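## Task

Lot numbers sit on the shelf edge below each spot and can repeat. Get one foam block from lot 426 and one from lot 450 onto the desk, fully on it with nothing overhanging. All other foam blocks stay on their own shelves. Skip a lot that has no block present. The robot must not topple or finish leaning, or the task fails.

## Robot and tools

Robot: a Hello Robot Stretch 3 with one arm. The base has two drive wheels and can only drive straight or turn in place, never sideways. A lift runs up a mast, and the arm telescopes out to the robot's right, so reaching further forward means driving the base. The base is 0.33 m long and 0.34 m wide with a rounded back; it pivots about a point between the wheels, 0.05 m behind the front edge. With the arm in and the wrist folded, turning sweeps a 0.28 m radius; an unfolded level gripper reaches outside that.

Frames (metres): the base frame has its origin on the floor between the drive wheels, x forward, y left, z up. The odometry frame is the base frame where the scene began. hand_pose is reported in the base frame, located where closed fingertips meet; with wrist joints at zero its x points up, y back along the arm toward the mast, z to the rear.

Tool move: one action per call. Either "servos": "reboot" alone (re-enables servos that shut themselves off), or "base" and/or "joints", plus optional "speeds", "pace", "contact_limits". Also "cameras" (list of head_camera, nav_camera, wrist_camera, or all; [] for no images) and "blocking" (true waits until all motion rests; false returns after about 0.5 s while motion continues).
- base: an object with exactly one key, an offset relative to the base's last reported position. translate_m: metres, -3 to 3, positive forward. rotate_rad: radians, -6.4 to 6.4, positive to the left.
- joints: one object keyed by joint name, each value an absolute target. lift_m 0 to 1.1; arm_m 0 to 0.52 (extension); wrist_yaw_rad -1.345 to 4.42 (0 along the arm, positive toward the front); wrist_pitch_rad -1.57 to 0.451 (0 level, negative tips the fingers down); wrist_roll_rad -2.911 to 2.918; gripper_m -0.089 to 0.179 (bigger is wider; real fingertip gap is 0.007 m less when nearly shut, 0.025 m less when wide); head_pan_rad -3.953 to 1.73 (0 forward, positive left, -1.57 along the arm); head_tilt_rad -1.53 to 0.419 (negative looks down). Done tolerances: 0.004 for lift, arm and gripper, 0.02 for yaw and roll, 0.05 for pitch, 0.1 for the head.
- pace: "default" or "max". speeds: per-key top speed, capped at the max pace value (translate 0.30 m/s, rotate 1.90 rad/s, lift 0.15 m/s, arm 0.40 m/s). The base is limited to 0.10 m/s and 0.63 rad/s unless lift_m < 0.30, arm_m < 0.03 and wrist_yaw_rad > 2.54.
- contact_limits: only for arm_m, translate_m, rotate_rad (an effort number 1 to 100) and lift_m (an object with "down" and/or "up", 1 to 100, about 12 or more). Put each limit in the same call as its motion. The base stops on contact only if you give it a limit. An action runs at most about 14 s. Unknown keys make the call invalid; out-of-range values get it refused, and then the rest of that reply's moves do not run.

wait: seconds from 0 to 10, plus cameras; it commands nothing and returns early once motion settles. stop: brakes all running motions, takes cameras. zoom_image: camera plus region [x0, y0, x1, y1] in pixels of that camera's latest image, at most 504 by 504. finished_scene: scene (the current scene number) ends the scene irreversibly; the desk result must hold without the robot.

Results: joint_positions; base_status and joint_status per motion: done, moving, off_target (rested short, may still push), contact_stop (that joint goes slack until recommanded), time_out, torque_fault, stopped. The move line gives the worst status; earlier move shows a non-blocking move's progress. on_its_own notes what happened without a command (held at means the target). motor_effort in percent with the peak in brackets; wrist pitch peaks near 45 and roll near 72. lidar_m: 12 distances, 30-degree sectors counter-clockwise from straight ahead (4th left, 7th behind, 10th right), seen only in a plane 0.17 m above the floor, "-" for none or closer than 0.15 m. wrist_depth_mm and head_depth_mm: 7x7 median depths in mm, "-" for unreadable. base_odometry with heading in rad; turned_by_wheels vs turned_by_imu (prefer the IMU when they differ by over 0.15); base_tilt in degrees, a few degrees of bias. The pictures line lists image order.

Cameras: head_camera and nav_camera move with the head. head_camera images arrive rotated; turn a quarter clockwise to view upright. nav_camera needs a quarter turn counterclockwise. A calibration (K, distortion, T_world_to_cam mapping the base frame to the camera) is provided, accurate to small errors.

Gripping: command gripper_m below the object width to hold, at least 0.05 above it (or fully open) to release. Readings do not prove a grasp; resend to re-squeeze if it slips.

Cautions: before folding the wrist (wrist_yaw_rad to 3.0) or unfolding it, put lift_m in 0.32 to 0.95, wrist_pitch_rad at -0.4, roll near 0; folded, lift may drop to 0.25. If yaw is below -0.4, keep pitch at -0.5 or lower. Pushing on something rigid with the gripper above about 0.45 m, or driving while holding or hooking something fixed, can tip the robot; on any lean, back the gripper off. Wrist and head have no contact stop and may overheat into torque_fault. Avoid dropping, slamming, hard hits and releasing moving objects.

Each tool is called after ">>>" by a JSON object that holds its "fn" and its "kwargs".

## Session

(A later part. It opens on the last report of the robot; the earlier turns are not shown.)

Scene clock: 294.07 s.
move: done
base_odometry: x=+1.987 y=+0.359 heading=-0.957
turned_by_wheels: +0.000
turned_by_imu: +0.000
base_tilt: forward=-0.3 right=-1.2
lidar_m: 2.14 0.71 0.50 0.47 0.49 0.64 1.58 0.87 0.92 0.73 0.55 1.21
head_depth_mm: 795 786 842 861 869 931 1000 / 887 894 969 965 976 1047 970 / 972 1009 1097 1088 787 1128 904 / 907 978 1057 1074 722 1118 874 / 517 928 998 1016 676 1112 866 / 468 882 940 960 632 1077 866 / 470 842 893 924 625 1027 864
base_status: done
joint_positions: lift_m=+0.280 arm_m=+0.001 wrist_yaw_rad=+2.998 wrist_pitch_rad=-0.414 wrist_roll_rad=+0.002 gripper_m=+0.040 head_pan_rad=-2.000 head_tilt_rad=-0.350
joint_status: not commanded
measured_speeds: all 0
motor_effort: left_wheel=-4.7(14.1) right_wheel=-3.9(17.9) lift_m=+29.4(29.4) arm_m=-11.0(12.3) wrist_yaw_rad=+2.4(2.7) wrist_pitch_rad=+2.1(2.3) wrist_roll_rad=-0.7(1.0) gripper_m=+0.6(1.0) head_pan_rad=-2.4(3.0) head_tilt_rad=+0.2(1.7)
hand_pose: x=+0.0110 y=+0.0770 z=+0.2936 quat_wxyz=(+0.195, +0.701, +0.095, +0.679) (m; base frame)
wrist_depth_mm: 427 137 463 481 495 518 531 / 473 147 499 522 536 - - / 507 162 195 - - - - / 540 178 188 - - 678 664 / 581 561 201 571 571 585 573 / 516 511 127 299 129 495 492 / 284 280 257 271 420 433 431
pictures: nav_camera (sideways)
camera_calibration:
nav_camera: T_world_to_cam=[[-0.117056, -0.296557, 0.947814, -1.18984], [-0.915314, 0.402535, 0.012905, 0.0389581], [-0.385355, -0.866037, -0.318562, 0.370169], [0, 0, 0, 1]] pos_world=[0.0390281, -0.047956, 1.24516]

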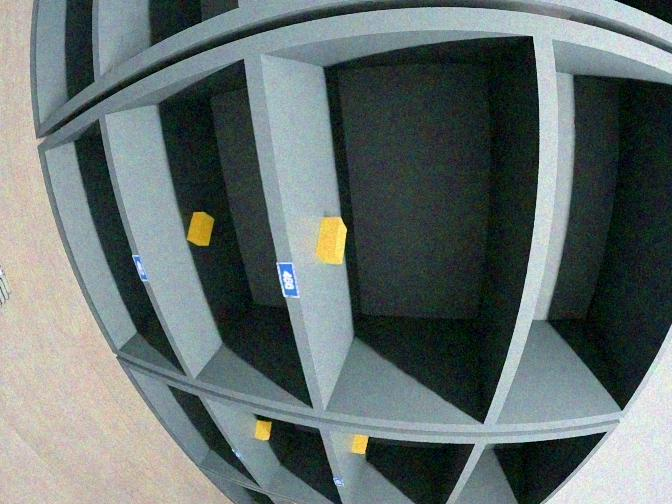

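>>> {"fn": "zoom_image", "kwargs": {"camera": "nav_camera", "region": [120, 245, 160, 290]}}

>>> {"fn": "zoom_image", "kwargs": {"camera": "nav_camera", "region": [270, 255, 310, 305]}}

>>> {"fn": "move", "kwargs": {"base": {"translate_m":-0.85}, "joints": {"head_tilt_rad":-0.45}, "pace": "max", "cameras": ["nav_camera"]}}

Scaled by 11.200 from the camera's 672x504 image, which has a finer 792x594 frame.

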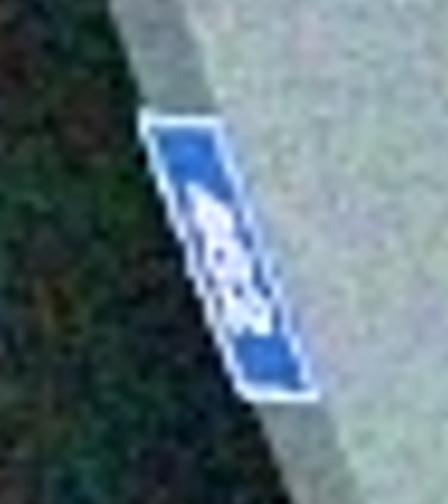

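Scaled by 10.080 from the camera's 672x504 image, which has a finer 792x594 frame.

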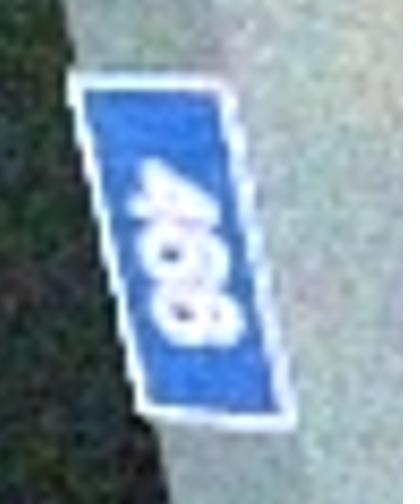

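Scene clock: 305.90 s.
move: done
base_odometry: x=+1.498 y=+1.054 heading=-0.957
turned_by_wheels: +0.000
turned_by_imu: -0.002
base_tilt: forward=-0.3 right=-1.1
lidar_m: 2.01 0.65 0.46 0.43 0.44 0.59 1.43 0.97 1.05 0.58 0.59 1.15
head_depth_mm: 790 927 960 956 1042 1100 1270 / 681 1060 1109 894 1188 1090 1256 / 607 1092 1177 869 1332 1012 1276 / 615 1030 1119 805 1266 987 1204 / 630 981 1051 793 1204 987 1170 / 650 928 993 786 1148 983 839 / 671 883 942 777 1084 983 792
base_status: done
joint_positions: lift_m=+0.280 arm_m=+0.001 wrist_yaw_rad=+2.998 wrist_pitch_rad=-0.414 wrist_roll_rad=+0.002 gripper_m=+0.040 head_pan_rad=-2.000 head_tilt_rad=-0.450
joint_status: all done
measured_speeds: all 0
motor_effort: left_wheel=-0.8(14.3) right_wheel=-10.5(17.3) lift_m=+27.7(28.8) arm_m=-10.7(11.3) wrist_yaw_rad=+1.8(3.6) wrist_pitch_rad=+2.1(2.2) wrist_roll_rad=-1.0(1.0) gripper_m=-0.2(0.9) head_pan_rad=-1.6(2.4) head_tilt_rad=-4.2(5.1)
hand_pose: x=+0.0110 y=+0.0770 z=+0.2936 quat_wxyz=(+0.195, +0.701, +0.095, +0.679) (m; base frame)
wrist_depth_mm: 394 137 422 439 460 478 495 / 430 147 461 480 504 526 539 / 469 162 497 525 538 - - / 510 187 190 - - - 642 / 539 539 200 555 560 586 580 / 521 505 126 301 129 500 492 / 283 281 257 270 422 431 431
pictures: nav_camera (sideways)
camera_calibration:
nav_camera: T_world_to_cam=[[-0.155634, -0.38092, 0.911415, -1.14205], [-0.915815, 0.401438, 0.0113935, 0.0409027], [-0.370217, -0.832915, -0.41133, 0.490845], [0, 0, 0, 1]] pos_world=[0.0414363, -0.0426192, 1.24232]

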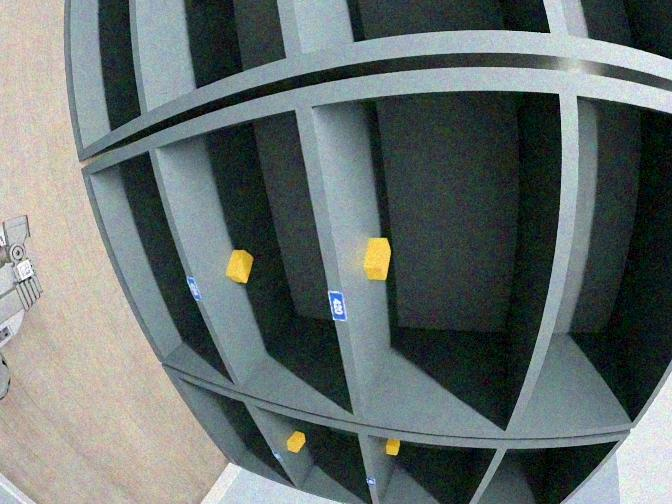

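>>> {"fn": "zoom_image", "kwargs": {"camera": "nav_camera", "region": [174, 268, 214, 308]}}

>>> {"fn": "zoom_image", "kwargs": {"camera": "nav_camera", "region": [360, 470, 384, 494]}}

>>> {"fn": "move", "kwargs": {"base": {"rotate_rad":0.06}, "joints": {"head_pan_rad":-1.0,"head_tilt_rad":-0.55}, "cameras": ["head_camera","nav_camera"]}}

Scaled by 12.600 from the camera's 672x504 image, which has a finer 792x594 frame.

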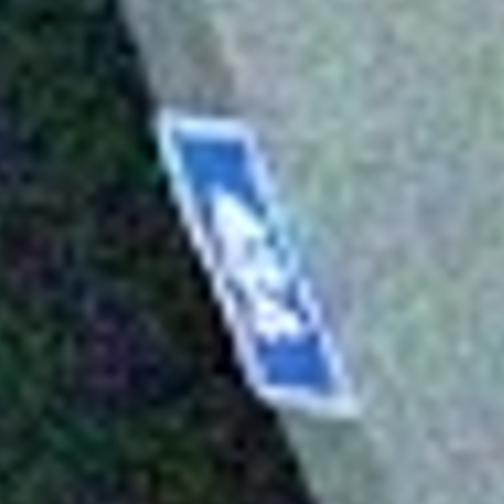

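Scaled by 21.000 from the camera's 672x504 image, which has a finer 792x594 frame.

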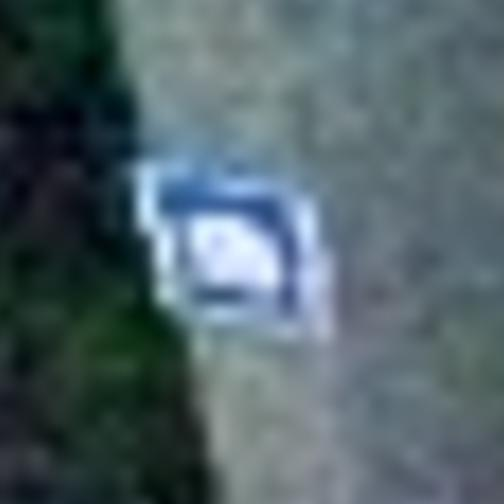

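Scene clock: 316.43 s.
move: done
base_odometry: x=+1.498 y=+1.054 heading=-0.898
turned_by_wheels: +0.060
turned_by_imu: +0.059
base_tilt: forward=-0.3 right=-1.1
lidar_m: 1.62 0.61 0.45 0.43 0.45 0.62 1.75 0.96 1.06 0.58 1.06 1.15
head_depth_mm: 851 906 909 591 638 734 799 / 898 964 992 691 1127 804 866 / 953 1030 1043 769 1160 938 1196 / 1020 1106 1024 1326 1145 996 1187 / 1091 1189 1001 1417 1137 1344 1213 / 1115 1206 994 1393 1173 1418 1252 / 1013 1084 1064 1252 1266 1417 1246
base_status: done
joint_positions: lift_m=+0.280 arm_m=+0.001 wrist_yaw_rad=+2.998 wrist_pitch_rad=-0.414 wrist_roll_rad=+0.002 gripper_m=+0.040 head_pan_rad=-0.976 head_tilt_rad=-0.553
joint_status: all done
measured_speeds: all 0
motor_effort: left_wheel=-8.8(11.4) right_wheel=+7.8(9.7) lift_m=+26.4(26.9) arm_m=-9.8(10.9) wrist_yaw_rad=+1.9(3.0) wrist_pitch_rad=+2.1(2.2) wrist_roll_rad=-0.8(0.9) gripper_m=+0.4(1.0) head_pan_rad=-0.9(5.0) head_tilt_rad=-3.8(6.8)
hand_pose: x=+0.0110 y=+0.0770 z=+0.2936 quat_wxyz=(+0.195, +0.701, +0.095, +0.679) (m; base frame)
wrist_depth_mm: 411 137 426 442 450 462 474 / 444 148 462 478 489 501 514 / 484 162 496 521 532 541 - / 531 186 189 - - - - / 563 553 200 555 546 586 570 / 515 513 127 300 129 495 490 / 283 281 256 271 425 435 431
pictures: head_camera (sideways), nav_camera (sideways)
camera_calibration:
head_camera: T_world_to_cam=[[-0.306894, 0.371074, -0.876424, 1.15772], [0.840192, 0.538218, -0.0663275, 0.0808489], [0.447095, -0.75672, -0.47695, 0.573524], [0, 0, 0, 1]] pos_world=[0.0309476, -0.0391155, 1.29355]
nav_camera: T_world_to_cam=[[0.295659, -0.406615, 0.864436, -1.0836], [-0.8184, -0.574567, 0.00964781, 0.0426309], [0.492754, -0.710308, -0.50265, 0.604388], [0, 0, 0, 1]] pos_world=[0.0574503, 0.0131886, 1.24009]

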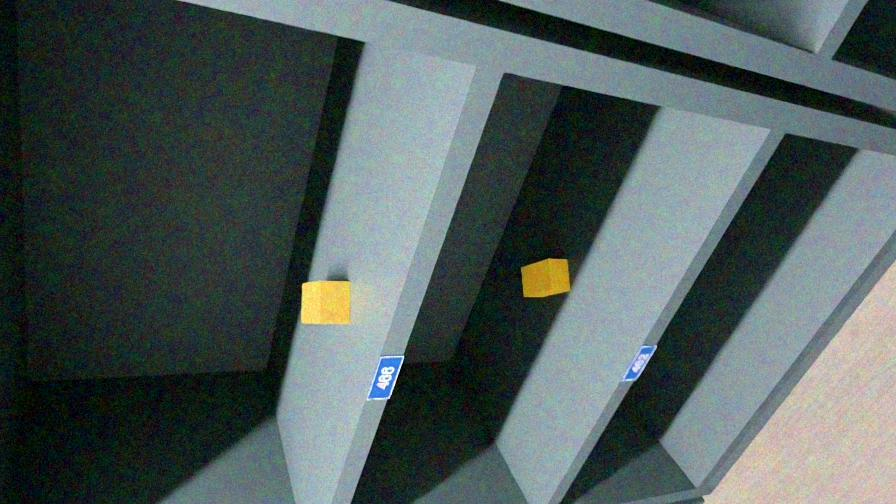

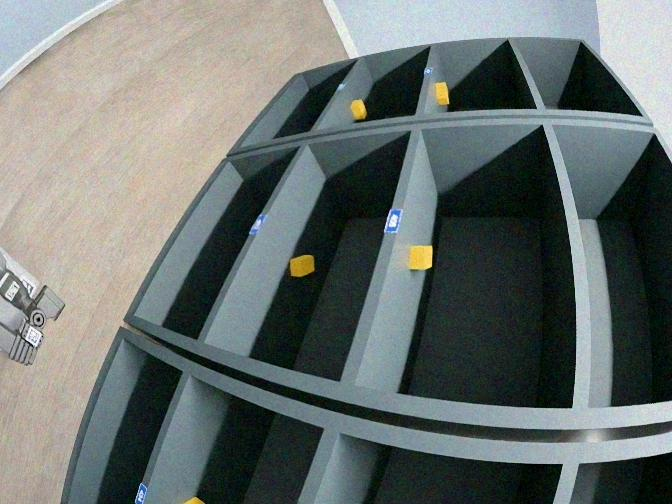

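>>> {"fn": "zoom_image", "kwargs": {"camera": "head_camera", "region": [610, 330, 670, 390]}}

>>> {"fn": "zoom_image", "kwargs": {"camera": "nav_camera", "region": [328, 74, 356, 102]}}

>>> {"fn": "move", "kwargs": {"base": {"translate_m":-0.65}, "joints": {"head_pan_rad":-1.35,"head_tilt_rad":-0.6}, "pace": "max", "cameras": ["head_camera","nav_camera"]}}

Scaled by 8.400 from the camera's 896x504 image, which has a finer 1280x720 frame.

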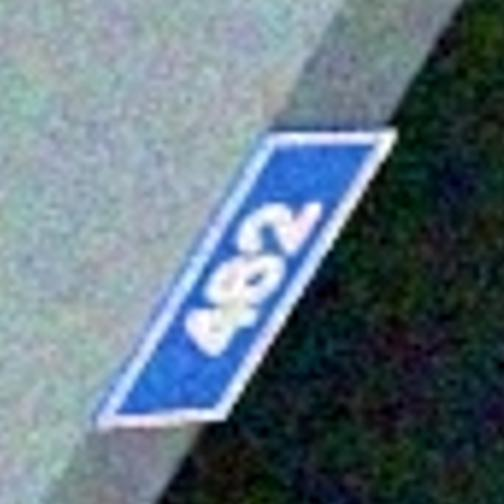

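Scaled by 18.000 from the camera's 672x504 image, which has a finer 792x594 frame.

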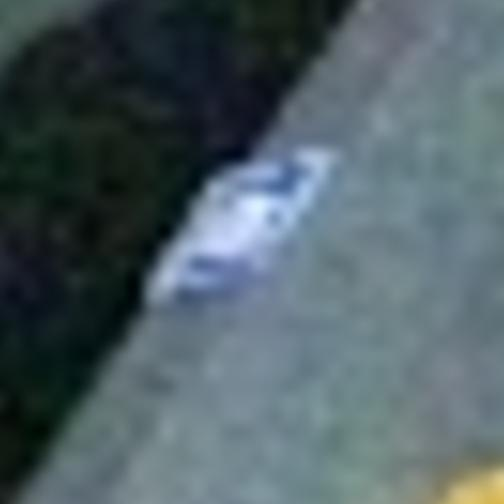

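Scene clock: 326.60 s.
move: done
base_odometry: x=+1.093 y=+1.562 heading=-0.898
turned_by_wheels: +0.000
turned_by_imu: -0.001
base_tilt: forward=-0.4 right=-1.2
lidar_m: 1.65 0.62 0.46 0.44 0.46 0.63 1.11 1.16 0.59 0.58 0.99 0.91
head_depth_mm: 799 870 858 632 713 766 905 / 815 888 911 664 1102 881 991 / 835 915 900 659 1094 897 1158 / 854 938 883 684 1086 921 1152 / 871 959 817 1200 1047 945 1150 / 893 983 804 1236 1076 1264 1168 / 910 1008 847 1250 1062 1285 1166
base_status: done
joint_positions: lift_m=+0.280 arm_m=+0.001 wrist_yaw_rad=+2.998 wrist_pitch_rad=-0.414 wrist_roll_rad=+0.002 gripper_m=+0.040 head_pan_rad=-1.350 head_tilt_rad=-0.600
joint_status: all done
measured_speeds: all 0
motor_effort: left_wheel=-1.8(17.4) right_wheel=-5.5(11.5) lift_m=+24.7(26.4) arm_m=-9.4(10.9) wrist_yaw_rad=+0.7(2.9) wrist_pitch_rad=+2.1(2.3) wrist_roll_rad=-0.8(1.1) gripper_m=+0.4(0.7) head_pan_rad=+2.9(5.1) head_tilt_rad=-5.0(6.5)
hand_pose: x=+0.0110 y=+0.0770 z=+0.2936 quat_wxyz=(+0.195, +0.701, +0.095, +0.679) (m; base frame)
wrist_depth_mm: 413 137 433 444 456 466 483 / 455 148 467 482 498 510 521 / 494 163 506 523 535 542 - / 545 186 188 - - - - / 559 552 200 558 544 577 579 / 513 512 127 299 129 500 496 / 282 281 258 270 423 434 428
pictures: head_camera (sideways), nav_camera (sideways)
camera_calibration:
head_camera: T_world_to_cam=[[-0.158882, 0.497432, -0.85283, 1.12602], [0.978135, 0.196717, -0.0674869, 0.0815143], [0.134196, -0.844905, -0.51781, 0.628617], [0, 0, 0, 1]] pos_world=[0.0148147, -0.045032, 1.29131]
nav_camera: T_world_to_cam=[[0.135251, -0.525849, 0.839756, -1.05043], [-0.971751, -0.235842, 0.00882821, 0.0446339], [0.193407, -0.817228, -0.542892, 0.65859], [0, 0, 0, 1]] pos_world=[0.0580687, -0.00362133, 1.23925]

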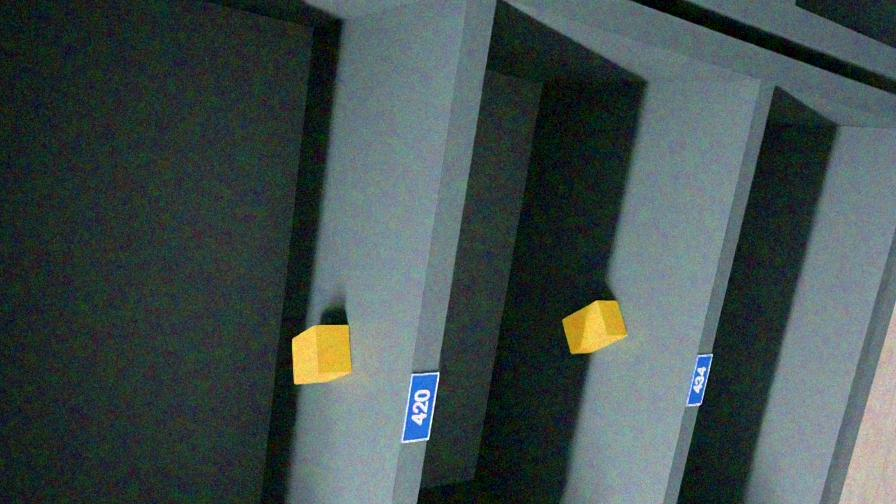

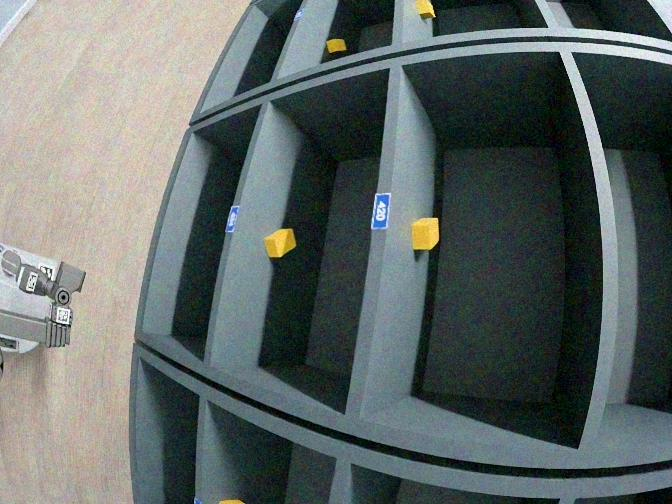

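>>> {"fn": "move", "kwargs": {"joints": {"head_pan_rad":-2.2,"head_tilt_rad":-0.6}, "cameras": ["head_camera"]}}

Scene clock: 332.17 s.
move: done
base_odometry: x=+1.093 y=+1.562 heading=-0.898
turned_by_wheels: +0.000
turned_by_imu: +0.000
base_tilt: forward=-0.4 right=-1.3
lidar_m: 1.65 0.62 0.45 0.44 0.46 0.63 1.11 1.16 0.59 0.58 0.99 0.90
head_depth_mm: 1062 1125 1144 1292 1410 1459 1250 / 1156 1250 1069 1390 1511 1456 1239 / 1129 1259 949 1473 1138 1385 1233 / 1043 1155 884 1380 1084 1378 1214 / 975 1071 871 1297 1079 1301 1176 / 912 996 860 672 997 882 1006 / 471 512 567 618 701 806 1092
base_status: not commanded
joint_positions: lift_m=+0.280 arm_m=+0.001 wrist_yaw_rad=+2.998 wrist_pitch_rad=-0.414 wrist_roll_rad=+0.002 gripper_m=+0.040 head_pan_rad=-2.219 head_tilt_rad=-0.600
joint_status: all done
measured_speeds: all 0
motor_effort: left_wheel=-1.1(2.2) right_wheel=-5.3(5.8) lift_m=+24.2(24.2) arm_m=-10.5(10.6) wrist_yaw_rad=+1.5(2.4) wrist_pitch_rad=+2.1(2.2) wrist_roll_rad=-0.8(0.9) gripper_m=+0.5(0.9) head_pan_rad=+0.1(4.3) head_tilt_rad=-5.0(6.3)
hand_pose: x=+0.0110 y=+0.0770 z=+0.2936 quat_wxyz=(+0.195, +0.701, +0.095, +0.679) (m; base frame)
wrist_depth_mm: 416 137 434 449 458 472 477 / 451 148 467 484 496 509 524 / 488 162 510 526 536 536 - / 535 185 188 - - - - / 569 560 200 551 547 585 572 / 519 511 127 300 129 498 493 / 283 280 257 269 426 434 428
pictures: head_camera (sideways)
camera_calibration:
head_camera: T_world_to_cam=[[0.276974, 0.442658, -0.852842, 1.12338], [0.782172, -0.619399, -0.0674688, 0.0827096], [-0.558115, -0.648382, -0.517792, 0.632808], [0, 0, 0, 1]] pos_world=[-0.0226615, -0.0357423, 1.29131]

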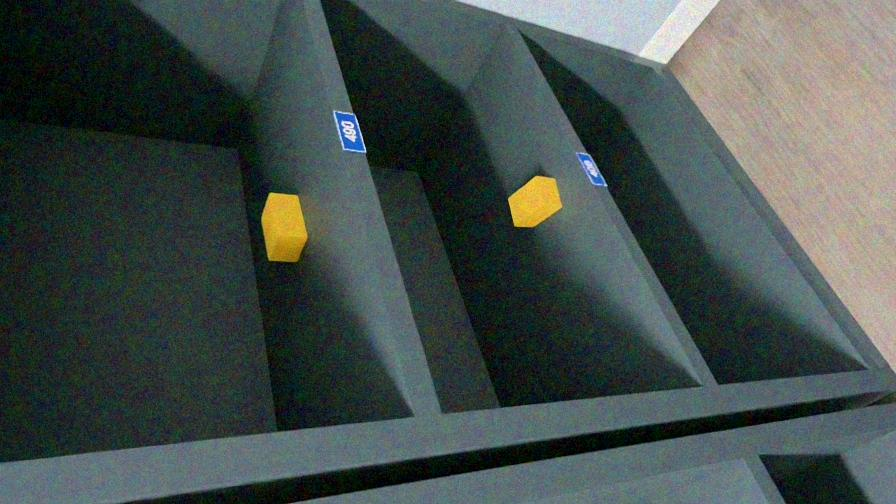

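>>> {"fn": "zoom_image", "kwargs": {"camera": "head_camera", "region": [570, 145, 620, 195]}}

Scaled by 10.080 from the camera's 896x504 image, which has a finer 1280x720 frame.

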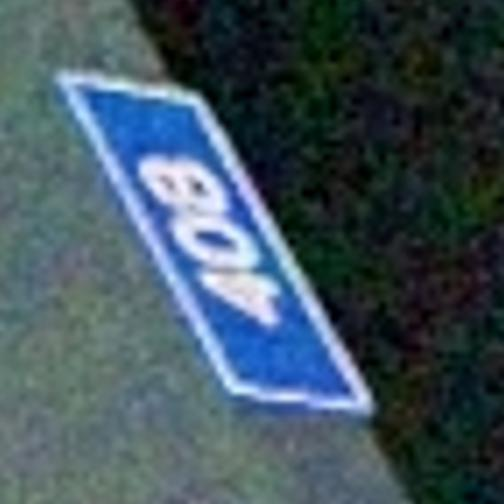

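>>> {"fn": "move", "kwargs": {"base": {"translate_m":1.9}, "joints": {"head_pan_rad":-1.45,"head_tilt_rad":-0.65}, "pace": "max", "cameras": ["head_camera"]}}

Scene clock: 349.27 s.
move: done
base_odometry: x=+2.277 y=+0.076 heading=-0.898
turned_by_wheels: +0.000
turned_by_imu: +0.002
base_tilt: forward=-0.2 right=-1.2
lidar_m: 1.57 0.59 0.44 0.42 0.44 0.61 1.72 1.23 0.61 0.61 0.97 0.91
head_depth_mm: 793 715 647 634 728 875 1144 / 836 923 789 788 907 895 1110 / 843 933 778 1178 1036 1208 1136 / 854 941 768 1189 1030 1234 1147 / 864 958 758 1202 1018 1260 1157 / 877 970 705 1209 983 1253 1168 / 884 974 719 1226 1010 1282 1162
base_status: done
joint_positions: lift_m=+0.280 arm_m=+0.001 wrist_yaw_rad=+2.998 wrist_pitch_rad=-0.414 wrist_roll_rad=+0.002 gripper_m=+0.040 head_pan_rad=-1.450 head_tilt_rad=-0.651
joint_status: all done
measured_speeds: all 0
motor_effort: left_wheel=+3.4(13.1) right_wheel=+3.0(16.4) lift_m=+28.6(30.0) arm_m=-9.4(10.6) wrist_yaw_rad=+1.3(2.9) wrist_pitch_rad=+2.1(2.2) wrist_roll_rad=-0.6(1.0) gripper_m=+0.6(1.1) head_pan_rad=-2.7(4.9) head_tilt_rad=+0.9(9.1)
hand_pose: x=+0.0110 y=+0.0770 z=+0.2936 quat_wxyz=(+0.195, +0.701, +0.095, +0.679) (m; base frame)
wrist_depth_mm: 400 137 417 431 437 447 459 / 440 147 454 467 473 494 505 / 475 162 486 512 524 534 538 / 520 186 220 547 - - - / 552 543 200 554 550 582 579 / 513 514 126 300 129 495 493 / 284 281 258 271 423 432 431
pictures: head_camera (sideways)
camera_calibration:
head_camera: T_world_to_cam=[[-0.113717, 0.553298, -0.825185, 1.08974], [0.992444, 0.10178, -0.0685211, 0.0827739], [0.0460749, -0.826742, -0.560691, 0.684974], [0, 0, 0, 1]] pos_world=[0.0102134, -0.0450814, 1.28897]

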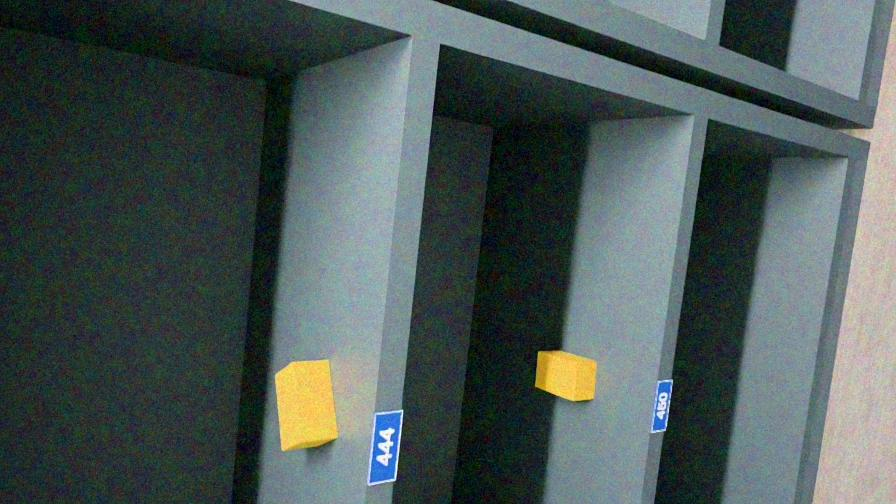

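>>> {"fn": "zoom_image", "kwargs": {"camera": "head_camera", "region": [635, 380, 685, 430]}}

Scaled by 10.080 from the camera's 896x504 image, which has a finer 1280x720 frame.

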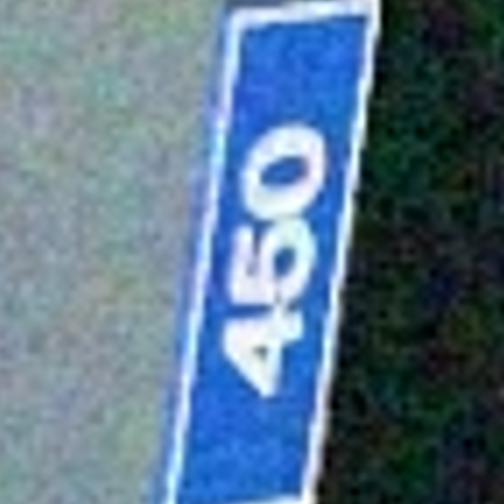

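>>> {"fn": "move", "kwargs": {"base": {"translate_m":0.25}, "joints": {"lift_m":0.467,"head_pan_rad":-1.57,"head_tilt_rad":-0.6}, "cameras": []}}

>>> {"fn": "move", "kwargs": {"joints": {"wrist_yaw_rad":0,"wrist_pitch_rad":-0.45,"wrist_roll_rad":0,"gripper_m":0.17}, "cameras": []}}

>>> {"fn": "move", "kwargs": {"joints": {"wrist_pitch_rad":0}, "cameras": ["wrist_camera","head_camera"]}}

Scene clock: 372.00 s.
move: done
base_odometry: x=+2.433 y=-0.119 heading=-0.898
turned_by_wheels: +0.000
turned_by_imu: +0.001
base_tilt: forward=-0.3 right=-1.2
lidar_m: 1.50 0.59 0.43 0.42 0.44 0.60 1.72 1.46 0.71 1.04 0.74 1.55
head_depth_mm: 845 932 928 711 1035 936 1086 / 847 929 914 703 1109 931 1168 / 846 930 901 693 1102 927 1163 / 847 932 884 686 1086 920 1155 / 846 932 872 678 1082 916 1152 / 849 929 857 1158 1071 913 1145 / 850 936 845 1156 1065 934 1136
base_status: done
joint_positions: lift_m=+0.467 arm_m=+0.001 wrist_yaw_rad=+2.998 wrist_pitch_rad=-0.414 wrist_roll_rad=+0.002 gripper_m=+0.040 head_pan_rad=-1.572 head_tilt_rad=-0.599
joint_status: all done
measured_speeds: all 0
motor_effort: left_wheel=+2.3(10.7) right_wheel=+7.8(13.2) lift_m=+28.0(31.7) arm_m=-9.2(9.9) wrist_yaw_rad=+2.0(2.8) wrist_pitch_rad=+2.2(2.2) wrist_roll_rad=-0.8(0.9) gripper_m=+0.3(0.9) head_pan_rad=+3.7(4.1) head_tilt_rad=+1.7(5.6)
hand_pose: x=+0.0110 y=+0.0770 z=+0.4806 quat_wxyz=(+0.195, +0.701, +0.095, +0.679) (m; base frame)
wrist_depth_mm: 397 137 414 429 438 443 458 / 437 148 448 466 479 489 499 / 471 162 483 512 527 531 533 / 512 187 191 545 - - - / - - 200 - 152 - - / - - 127 149 126 686 711 / 638 660 260 633 611 622 629
pictures: none
No camera images: "cameras" was empty.

Scene clock: 374.50 s.
move: done
base_odometry: x=+2.433 y=-0.119 heading=-0.898
turned_by_wheels: +0.000
turned_by_imu: +0.000
base_tilt: forward=-0.4 right=-1.1
lidar_m: 1.50 0.59 0.43 0.42 0.44 0.60 1.71 1.45 0.71 1.04 0.74 1.54
head_depth_mm: 848 928 927 710 1031 940 1085 / 849 927 913 703 1103 933 1177 / 846 931 902 693 1095 928 1161 / 847 932 888 686 1088 923 1152 / 846 932 871 677 1081 916 1153 / 848 930 860 1164 1072 937 1139 / 849 935 844 1155 1063 934 1140
base_status: not commanded
joint_positions: lift_m=+0.467 arm_m=+0.001 wrist_yaw_rad=+0.003 wrist_pitch_rad=-0.461 wrist_roll_rad=+0.002 gripper_m=+0.170 head_pan_rad=-1.570 head_tilt_rad=-0.599
joint_status: all done
measured_speeds: all 0
motor_effort: left_wheel=+2.4(3.2) right_wheel=+7.1(8.5) lift_m=+24.4(28.1) arm_m=-9.4(9.7) wrist_yaw_rad=-3.7(6.3) wrist_pitch_rad=+1.6(3.9) wrist_roll_rad=-0.7(2.3) gripper_m=+1.3(82.9) head_pan_rad=+3.2(4.0) head_tilt_rad=+0.2(2.0)
hand_pose: x=-0.0209 y=-0.3643 z=+0.4702 quat_wxyz=(+0.688, +0.163, -0.688, -0.161) (m; base frame)
wrist_depth_mm: 326 323 323 - 311 309 302 / - - - - - 773 - / - - - - - 850 - / - 827 - - - 799 - / - 143 - - - 139 - / - 124 - - - - - / 116 608 616 605 598 586 106
pictures: none
No camera images: "cameras" was empty.

Scene clock: 375.57 s.
move: done
base_odometry: x=+2.433 y=-0.119 heading=-0.898
turned_by_wheels: +0.000
turned_by_imu: +0.000
base_tilt: forward=-0.3 right=-1.2
lidar_m: 1.49 0.59 0.43 0.42 0.44 0.60 1.72 1.45 0.71 1.04 0.74 1.55
head_depth_mm: 847 929 924 711 1035 939 1083 / 848 929 913 701 1103 931 1170 / 848 930 899 693 1093 926 1166 / 846 931 885 685 1088 926 1154 / 844 933 875 675 1080 915 1147 / 847 932 861 1165 1073 936 1145 / 847 931 846 1157 1066 935 1140
base_status: not commanded
joint_positions: lift_m=+0.467 arm_m=+0.001 wrist_yaw_rad=+0.003 wrist_pitch_rad=-0.024 wrist_roll_rad=+0.002 gripper_m=+0.170 head_pan_rad=-1.570 head_tilt_rad=-0.599
joint_status: all done
measured_speeds: all 0
motor_effort: left_wheel=+2.4(3.2) right_wheel=+7.6(8.4) lift_m=+23.5(24.9) arm_m=-9.3(9.9) wrist_yaw_rad=-3.6(4.2) wrist_pitch_rad=+4.1(6.4) wrist_roll_rad=-0.6(0.9) gripper_m=+0.6(1.1) head_pan_rad=+2.9(4.2) head_tilt_rad=-0.3(1.3)
hand_pose: x=-0.0207 y=-0.4011 z=+0.5754 quat_wxyz=(+0.707, +0.010, -0.707, -0.008) (m; base frame)
wrist_depth_mm: - - - - - 713 - / - - - - - - - / - - - - - 760 - / - - - - - - - / - 143 - - - - - / - 124 - - - - - / - - - - - - 106
pictures: head_camera (sideways), wrist_camera
camera_calibration:
head_camera: T_world_to_cam=[[-0.0467262, 0.519352, -0.853282, 1.12598], [0.9975, -0.0210748, -0.0674508, 0.0813119], [-0.0530135, -0.8543, -0.517069, 0.628834], [0, 0, 0, 1]] pos_world=[0.00484057, -0.0458519, 1.29141]
wrist_camera: T_world_to_cam=[[-0.998832, -0.0469717, -0.0113246, -0.0263425], [0.000492344, 0.224472, -0.97448, 0.683246], [0.0483151, -0.973348, -0.224187, -0.0942987], [0, 0, 0, 1]] pos_world=[-0.0220921, -0.246392, 0.644371]

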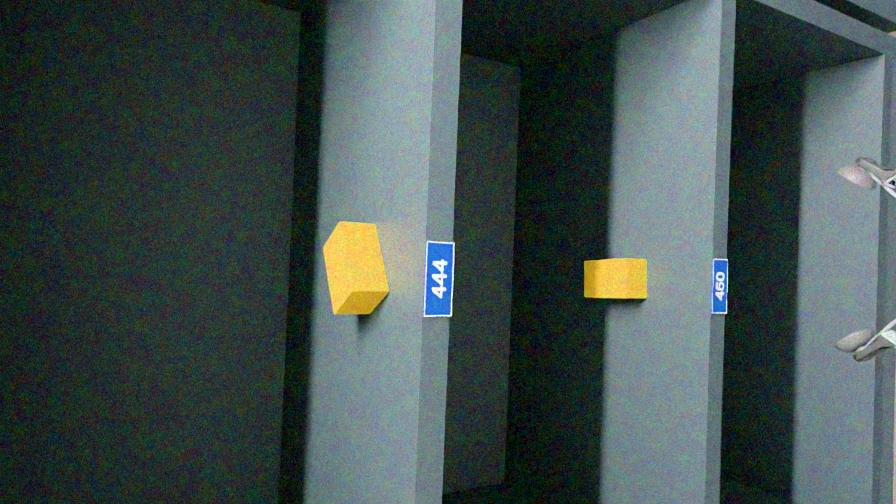

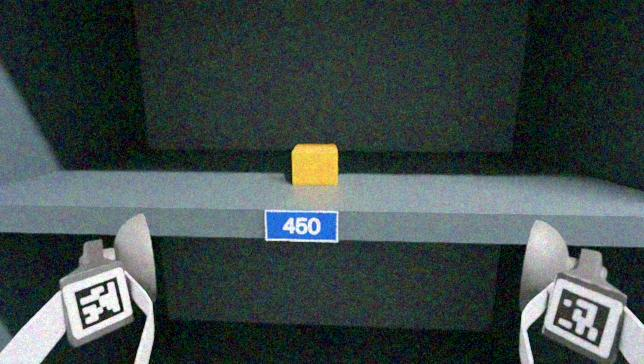

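>>> {"fn": "move", "kwargs": {"base": {"translate_m":0.033}, "cameras": []}}

>>> {"fn": "move", "kwargs": {"joints": {"arm_m":0.2}, "contact_limits": {"arm_m":40}, "cameras": ["wrist_camera"]}}

Scene clock: 381.67 s.
move: done
base_odometry: x=+2.454 y=-0.145 heading=-0.898
turned_by_wheels: +0.000
turned_by_imu: +0.000
base_tilt: forward=-0.3 right=-1.2
lidar_m: 1.46 0.59 0.43 0.42 0.43 0.60 1.71 1.46 0.73 1.04 0.72 1.52
head_depth_mm: 848 932 928 708 1073 941 1107 / 846 926 911 702 1104 933 1165 / 846 933 898 692 1090 928 1166 / 849 930 889 684 1084 922 1163 / 848 932 869 680 1077 917 1157 / 849 933 860 1165 1077 937 1146 / 853 935 846 1061 1067 936 1136
base_status: done
joint_positions: lift_m=+0.467 arm_m=+0.001 wrist_yaw_rad=+0.003 wrist_pitch_rad=-0.024 wrist_roll_rad=+0.002 gripper_m=+0.170 head_pan_rad=-1.570 head_tilt_rad=-0.599
joint_status: not commanded
measured_speeds: all 0
motor_effort: left_wheel=+7.2(9.5) right_wheel=+4.8(11.3) lift_m=+24.2(24.5) arm_m=-9.1(9.5) wrist_yaw_rad=-3.3(4.0) wrist_pitch_rad=+4.1(4.2) wrist_roll_rad=-0.7(1.0) gripper_m=+0.5(1.2) head_pan_rad=+3.0(4.0) head_tilt_rad=-2.7(3.4)
hand_pose: x=-0.0207 y=-0.4011 z=+0.5755 quat_wxyz=(+0.707, +0.010, -0.707, -0.008) (m; base frame)
wrist_depth_mm: - - - - - - - / - - - - - - - / - - - - - 754 - / - - - - - - - / - 143 - - - - - / - 124 - - - - - / - 126 - - - - 106
pictures: none
No camera images: "cameras" was empty.

Scene clock: 384.37 s.
move: done
base_odometry: x=+2.454 y=-0.145 heading=-0.898
turned_by_wheels: +0.000
turned_by_imu: +0.000
base_tilt: forward=-0.2 right=-1.3
lidar_m: 1.46 0.59 0.43 0.42 0.43 0.60 1.71 1.46 0.73 1.04 0.72 1.51
head_depth_mm: 846 931 925 709 1077 937 1107 / 847 930 917 699 1100 933 1170 / 848 929 899 694 1099 931 585 / 844 928 888 686 1088 897 643 / 848 931 873 679 1086 917 1153 / 849 928 862 1165 1073 936 1152 / 850 933 851 1070 1064 932 1138
base_status: not commanded
joint_positions: lift_m=+0.467 arm_m=+0.200 wrist_yaw_rad=+0.003 wrist_pitch_rad=-0.024 wrist_roll_rad=+0.002 gripper_m=+0.170 head_pan_rad=-1.570 head_tilt_rad=-0.599
joint_status: all done
measured_speeds: all 0
motor_effort: left_wheel=+6.6(7.3) right_wheel=+4.8(6.2) lift_m=+24.3(24.6) arm_m=+12.2(14.5) wrist_yaw_rad=-2.1(4.6) wrist_pitch_rad=+3.9(4.1) wrist_roll_rad=-0.8(1.0) gripper_m=+0.6(1.1) head_pan_rad=+3.6(4.0) head_tilt_rad=-4.3(4.9)
contact_limits: arm_m 40 (drawing in: default 31, maximum 55; extending or still: default 39, maximum 69)
hand_pose: x=-0.0207 y=-0.6006 z=+0.5756 quat_wxyz=(+0.707, +0.010, -0.707, -0.008) (m; base frame)
wrist_depth_mm: - - - - - - 525 / - - - - - - 534 / - - - - - - 559 / - - - - - - - / 297 154 273 273 273 273 276 / 117 141 212 211 211 201 212 / 116 173 173 181 173 163 106
pictures: wrist_camera
camera_calibration:
wrist_camera: T_world_to_cam=[[-0.998842, -0.0467657, -0.0113359, -0.0356085], [0.00059384, 0.223577, -0.974686, 0.727837], [0.0481163, -0.973564, -0.22329, -0.28904], [0, 0, 0, 1]] pos_world=[-0.0220919, -0.445792, 0.64447]

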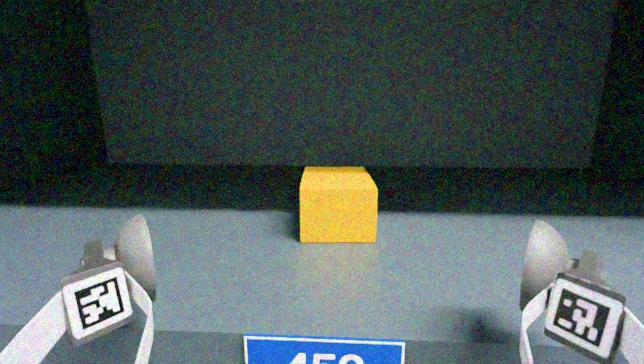

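>>> {"fn": "move", "kwargs": {"joints": {"arm_m":0.375}, "contact_limits": {"arm_m":40}, "cameras": ["wrist_camera"]}}

>>> {"fn": "move", "kwargs": {"joints": {"gripper_m":0.015}, "cameras": ["wrist_camera"]}}

>>> {"fn": "move", "kwargs": {"joints": {"lift_m":0.527}, "cameras": ["wrist_camera"]}}

Scene clock: 393.70 s.
move: done
base_odometry: x=+2.454 y=-0.145 heading=-0.898
turned_by_wheels: +0.000
turned_by_imu: -0.008
base_tilt: forward=-0.1 right=-1.2
lidar_m: 1.47 0.59 0.43 0.42 0.44 0.60 1.66 1.47 0.73 1.04 0.72 1.52
head_depth_mm: 847 929 910 701 1060 937 1119 / 845 934 899 693 1097 932 1166 / 847 929 884 686 1084 726 629 / 847 934 867 675 1081 742 1148 / 847 930 858 1164 1074 939 1150 / 847 931 845 1167 1067 936 1145 / 846 933 836 1090 1058 927 1139
base_status: not commanded
joint_positions: lift_m=+0.467 arm_m=+0.375 wrist_yaw_rad=+0.000 wrist_pitch_rad=-0.015 wrist_roll_rad=+0.001 gripper_m=+0.170 head_pan_rad=-1.569 head_tilt_rad=-0.605
joint_status: all done
measured_speeds: all 0
motor_effort: left_wheel=+0.3(7.2) right_wheel=-0.9(6.4) lift_m=+24.4(25.3) arm_m=+5.2(36.9) wrist_yaw_rad=-1.4(4.0) wrist_pitch_rad=+2.3(16.9) wrist_roll_rad=-0.3(1.0) gripper_m=+0.6(1.0) head_pan_rad=+2.2(3.8) head_tilt_rad=-0.4(5.9)
contact_limits: arm_m 40 (drawing in: default 31, maximum 55; extending or still: default 39, maximum 69)
hand_pose: x=-0.0213 y=-0.7759 z=+0.5779 quat_wxyz=(+0.707, +0.006, -0.707, -0.005) (m; base frame)
wrist_depth_mm: - 400 399 395 390 386 379 / - - - - 398 398 391 / - - - - - - 401 / - - - - - - - / 301 155 303 165 300 279 303 / 117 141 144 127 204 204 216 / - 160 99 103 153 160 106
pictures: wrist_camera
camera_calibration:
wrist_camera: T_world_to_cam=[[-0.998959, -0.0445848, -0.0096161, -0.0437232], [-0.000186347, 0.214821, -0.976653, 0.76358], [0.0456096, -0.975635, -0.214606, -0.465853], [0, 0, 0, 1]] pos_world=[-0.022288, -0.620485, 0.645358]

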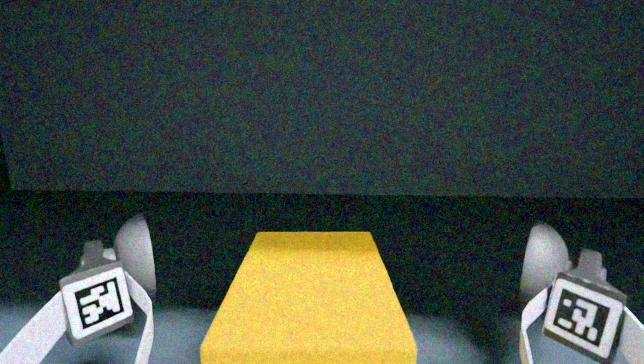

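Scene clock: 395.77 s.
move: done
base_odometry: x=+2.454 y=-0.145 heading=-0.898
turned_by_wheels: +0.000
turned_by_imu: +0.000
base_tilt: forward=-0.3 right=-1.2
lidar_m: 1.46 0.59 0.43 0.42 0.43 0.60 1.66 1.47 0.73 1.04 0.72 1.52
head_depth_mm: 846 933 920 705 1069 939 1112 / 846 929 909 698 1102 931 1158 / 848 933 895 689 1101 735 630 / 845 928 878 683 1084 737 1156 / 852 931 866 676 1076 916 1150 / 849 928 851 1167 1073 936 1147 / 843 927 844 1091 1061 931 1143
base_status: not commanded
joint_positions: lift_m=+0.467 arm_m=+0.375 wrist_yaw_rad=+0.000 wrist_pitch_rad=-0.015 wrist_roll_rad=+0.001 gripper_m=+0.016 head_pan_rad=-1.569 head_tilt_rad=-0.601
joint_status: all done
measured_speeds: all 0
motor_effort: left_wheel=+0.5(0.8) right_wheel=-0.7(1.3) lift_m=+23.6(24.6) arm_m=-11.5(12.8) wrist_yaw_rad=+0.1(2.5) wrist_pitch_rad=+2.3(2.3) wrist_roll_rad=+0.0(0.5) gripper_m=-27.5(97.1) head_pan_rad=+1.3(2.8) head_tilt_rad=+3.1(4.3)
contact_limits: arm_m 40 (drawing in: default 31, maximum 55; extending or still: default 39, maximum 69)
hand_pose: x=-0.0213 y=-0.7758 z=+0.5779 quat_wxyz=(+0.707, +0.006, -0.707, -0.005) (m; base frame)
wrist_depth_mm: - 402 397 395 390 386 379 / - - - - 395 395 389 / - - - - - - 398 / - - - - - - - / 300 300 154 165 259 301 301 / 216 215 132 127 128 216 216 / 175 154 109 103 104 154 176
pictures: wrist_camera
camera_calibration:
wrist_camera: T_world_to_cam=[[-0.998959, -0.0445848, -0.0096161, -0.0437187], [-0.000186347, 0.214821, -0.976653, 0.763559], [0.0456096, -0.975635, -0.214606, -0.465755], [0, 0, 0, 1]] pos_world=[-0.022288, -0.620385, 0.645358]

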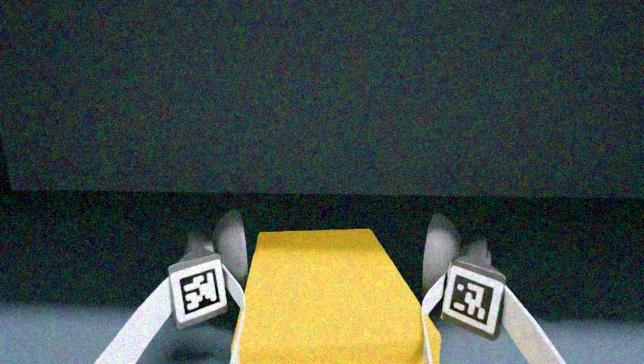

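Scene clock: 397.13 s.
move: done
base_odometry: x=+2.454 y=-0.145 heading=-0.898
turned_by_wheels: +0.000
turned_by_imu: +0.000
base_tilt: forward=-0.3 right=-1.2
lidar_m: 1.47 0.59 0.43 0.42 0.43 0.60 1.66 1.47 0.73 1.04 0.72 1.52
head_depth_mm: 845 934 924 706 1068 938 1111 / 844 930 908 701 1098 936 1170 / 844 930 894 691 1094 680 572 / 844 931 886 682 977 708 1152 / 847 929 868 678 1080 913 1150 / 847 932 859 1167 1074 914 1145 / 847 936 844 1091 1063 929 1135
base_status: not commanded
joint_positions: lift_m=+0.527 arm_m=+0.375 wrist_yaw_rad=+0.000 wrist_pitch_rad=-0.017 wrist_roll_rad=+0.001 gripper_m=+0.019 head_pan_rad=-1.569 head_tilt_rad=-0.600
joint_status: all done
measured_speeds: all 0
motor_effort: left_wheel=+0.0(0.6) right_wheel=-0.5(1.4) lift_m=+28.0(31.2) arm_m=-10.7(11.9) wrist_yaw_rad=-0.8(2.0) wrist_pitch_rad=+2.6(2.8) wrist_roll_rad=-0.4(0.7) gripper_m=-11.6(27.8) head_pan_rad=+1.0(1.7) head_tilt_rad=+3.3(4.4)
contact_limits: arm_m 40 (drawing in: default 31, maximum 55; extending or still: default 39, maximum 69)
hand_pose: x=-0.0213 y=-0.7758 z=+0.6373 quat_wxyz=(+0.707, +0.006, -0.707, -0.006) (m; base frame)
wrist_depth_mm: - 403 397 394 390 385 380 / - - - - 398 396 391 / - - - - - - 397 / - - - - - - - / - - 150 166 - - - / 313 312 132 128 128 298 313 / 270 237 103 103 104 237 258
pictures: wrist_camera
camera_calibration:
wrist_camera: T_world_to_cam=[[-0.998959, -0.0445635, -0.00972124, -0.0430609], [-0.000182095, 0.217026, -0.976166, 0.823012], [0.0456111, -0.975148, -0.216808, -0.451165], [0, 0, 0, 1]] pos_world=[-0.022288, -0.620487, 0.705161]

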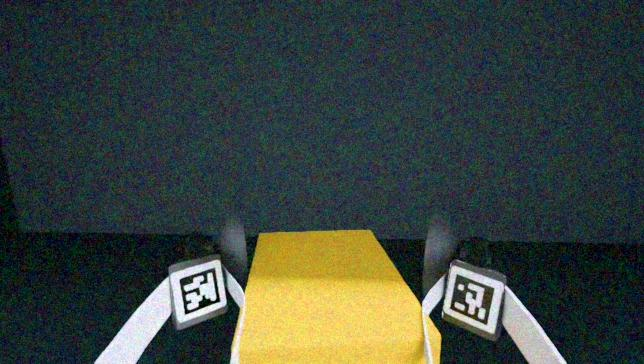

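>>> {"fn": "move", "kwargs": {"joints": {"arm_m":0.0}, "cameras": ["wrist_camera"]}}

>>> {"fn": "move", "kwargs": {"base": {"translate_m":1.07}, "joints": {"lift_m":0.8}, "cameras": []}}

>>> {"fn": "move", "kwargs": {"base": {"rotate_rad":-1.597}, "joints": {"head_pan_rad":0,"head_tilt_rad":-0.4}, "cameras": ["nav_camera"]}}

Scene clock: 423.37 s.
move: done
base_odometry: x=+2.454 y=-0.145 heading=-0.898
turned_by_wheels: +0.000
turned_by_imu: +0.000
base_tilt: forward=-0.3 right=-1.2
lidar_m: 1.47 0.59 0.43 0.42 0.43 0.60 1.66 1.47 0.73 1.04 0.72 1.52
head_depth_mm: 845 933 925 708 1070 940 1108 / 849 929 911 699 1098 934 1166 / 846 930 899 693 1095 927 1136 / 843 932 886 684 1086 923 639 / 849 930 870 677 1082 913 1127 / 845 929 856 1161 1073 915 1147 / 847 930 843 1087 1063 932 1137
base_status: not commanded
joint_positions: lift_m=+0.527 arm_m=+0.001 wrist_yaw_rad=+0.000 wrist_pitch_rad=-0.017 wrist_roll_rad=+0.001 gripper_m=+0.019 head_pan_rad=-1.569 head_tilt_rad=-0.600
joint_status: all done
measured_speeds: all 0
motor_effort: left_wheel=-0.3(0.7) right_wheel=-0.3(1.5) lift_m=+25.0(25.5) arm_m=-12.4(14.3) wrist_yaw_rad=-1.8(2.4) wrist_pitch_rad=+2.6(2.8) wrist_roll_rad=-0.1(0.6) gripper_m=-11.7(12.3) head_pan_rad=-3.1(3.2) head_tilt_rad=+2.9(4.6)
hand_pose: x=-0.0213 y=-0.4013 z=+0.6373 quat_wxyz=(+0.707, +0.006, -0.707, -0.006) (m; base frame)
wrist_depth_mm: - - - - - - - / - - - - - 746 - / - - - - - - - / - - - - - - - / - - 150 166 - - - / - - 132 127 128 - - / - - 103 104 100 117 -
pictures: wrist_camera
camera_calibration:
wrist_camera: T_world_to_cam=[[-0.998959, -0.0445616, -0.00972562, -0.0263727], [-0.000181869, 0.217122, -0.976145, 0.741766], [0.0456102, -0.975127, -0.216904, -0.0859972], [0, 0, 0, 1]] pos_world=[-0.022288, -0.246087, 0.705161]

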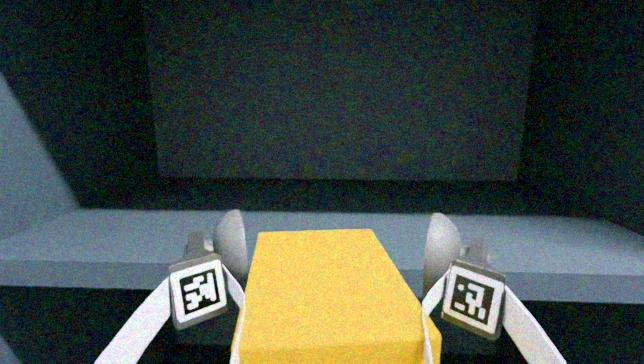

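Scene clock: 435.20 s.
move: done
base_odometry: x=+3.121 y=-0.981 heading=-0.898
turned_by_wheels: +0.000
turned_by_imu: +0.000
base_tilt: forward=-0.3 right=-1.2
lidar_m: 0.40 0.42 0.43 0.41 0.43 0.59 1.65 0.86 0.87 1.56 0.58 0.42
head_depth_mm: 2765 2966 3280 2535 1874 1453 1274 / 2775 3058 3285 2475 1863 1495 1272 / 2748 2991 3226 2459 1852 1375 354 / 2788 3016 3241 2458 1841 453 313 / 2735 2964 3222 2405 1818 1430 1230 / 1710 1782 1846 1909 1761 1454 1222 / 1156 1175 1204 1226 1256 1283 1186
base_status: done
joint_positions: lift_m=+0.800 arm_m=+0.001 wrist_yaw_rad=+0.000 wrist_pitch_rad=-0.018 wrist_roll_rad=+0.001 gripper_m=+0.019 head_pan_rad=-1.570 head_tilt_rad=-0.600
joint_status: all done
measured_speeds: all 0
motor_effort: left_wheel=+4.4(11.9) right_wheel=+5.1(12.3) lift_m=+25.0(32.8) arm_m=-2.9(12.7) wrist_yaw_rad=-1.4(2.5) wrist_pitch_rad=+2.7(3.0) wrist_roll_rad=-0.3(0.8) gripper_m=-11.4(12.3) head_pan_rad=-3.2(4.0) head_tilt_rad=+2.1(4.0)
hand_pose: x=-0.0213 y=-0.4013 z=+0.9101 quat_wxyz=(+0.707, +0.007, -0.707, -0.006) (m; base frame)
wrist_depth_mm: - - - - - - - / - - - - - - - / - - - - - - - / - - - - - - - / - - 156 - - - - / - - 132 127 128 - - / - - 103 104 104 - -
pictures: none
No camera images: "cameras" was empty.

Scene clock: 438.83 s.
move: done
base_odometry: x=+3.121 y=-0.981 heading=-2.494
turned_by_wheels: -1.597
turned_by_imu: -1.571
base_tilt: forward=-0.3 right=-1.2
lidar_m: 1.63 0.58 0.42 0.41 0.42 0.43 0.42 0.43 0.58 1.58 0.85 0.86
head_depth_mm: 2820 3029 3177 3393 2464 1822 1424 / 2831 3009 3203 3370 2470 1805 1419 / 2793 2977 3247 3390 2440 1787 1418 / 2817 3003 3188 3350 2406 1774 1407 / 2807 2922 3145 3339 2391 1769 1404 / 1869 1922 1973 2006 2058 1698 1401 / 1222 1247 1268 1282 1309 1343 1310
base_status: done
joint_positions: lift_m=+0.800 arm_m=+0.001 wrist_yaw_rad=+0.000 wrist_pitch_rad=-0.018 wrist_roll_rad=+0.001 gripper_m=+0.019 head_pan_rad=+0.001 head_tilt_rad=-0.398
joint_status: all done
measured_speeds: all 0
motor_effort: left_wheel=+8.3(11.6) right_wheel=-10.5(13.6) lift_m=+25.1(25.7) arm_m=-8.8(8.8) wrist_yaw_rad=-0.6(2.2) wrist_pitch_rad=+2.7(2.9) wrist_roll_rad=-0.6(0.7) gripper_m=-11.8(12.3) head_pan_rad=-3.3(5.2) head_tilt_rad=-3.8(7.7)
hand_pose: x=-0.0213 y=-0.4013 z=+0.9101 quat_wxyz=(+0.707, +0.007, -0.707, -0.006) (m; base frame)
wrist_depth_mm: - - - - - - 503 / - - - - - - 496 / - - - - - - 501 / - - - - - - 496 / - - 156 - - - 498 / - - 132 128 128 - 493 / - - 103 103 104 117 497
pictures: nav_camera (sideways)
camera_calibration:
nav_camera: T_world_to_cam=[[0.36297, 0.0173799, 0.931639, -1.17159], [0.0165558, -0.999788, 0.0122011, 0.0342256], [0.931654, 0.0109954, -0.363181, 0.420223], [0, 0, 0, 1]] pos_world=[0.0331836, 0.04996, 1.2437]

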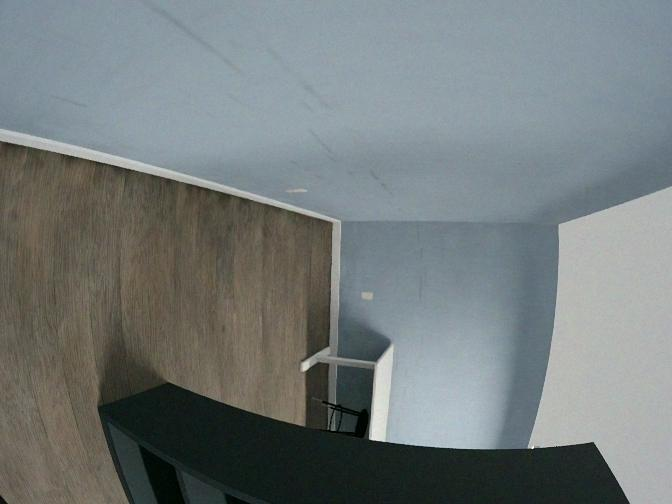

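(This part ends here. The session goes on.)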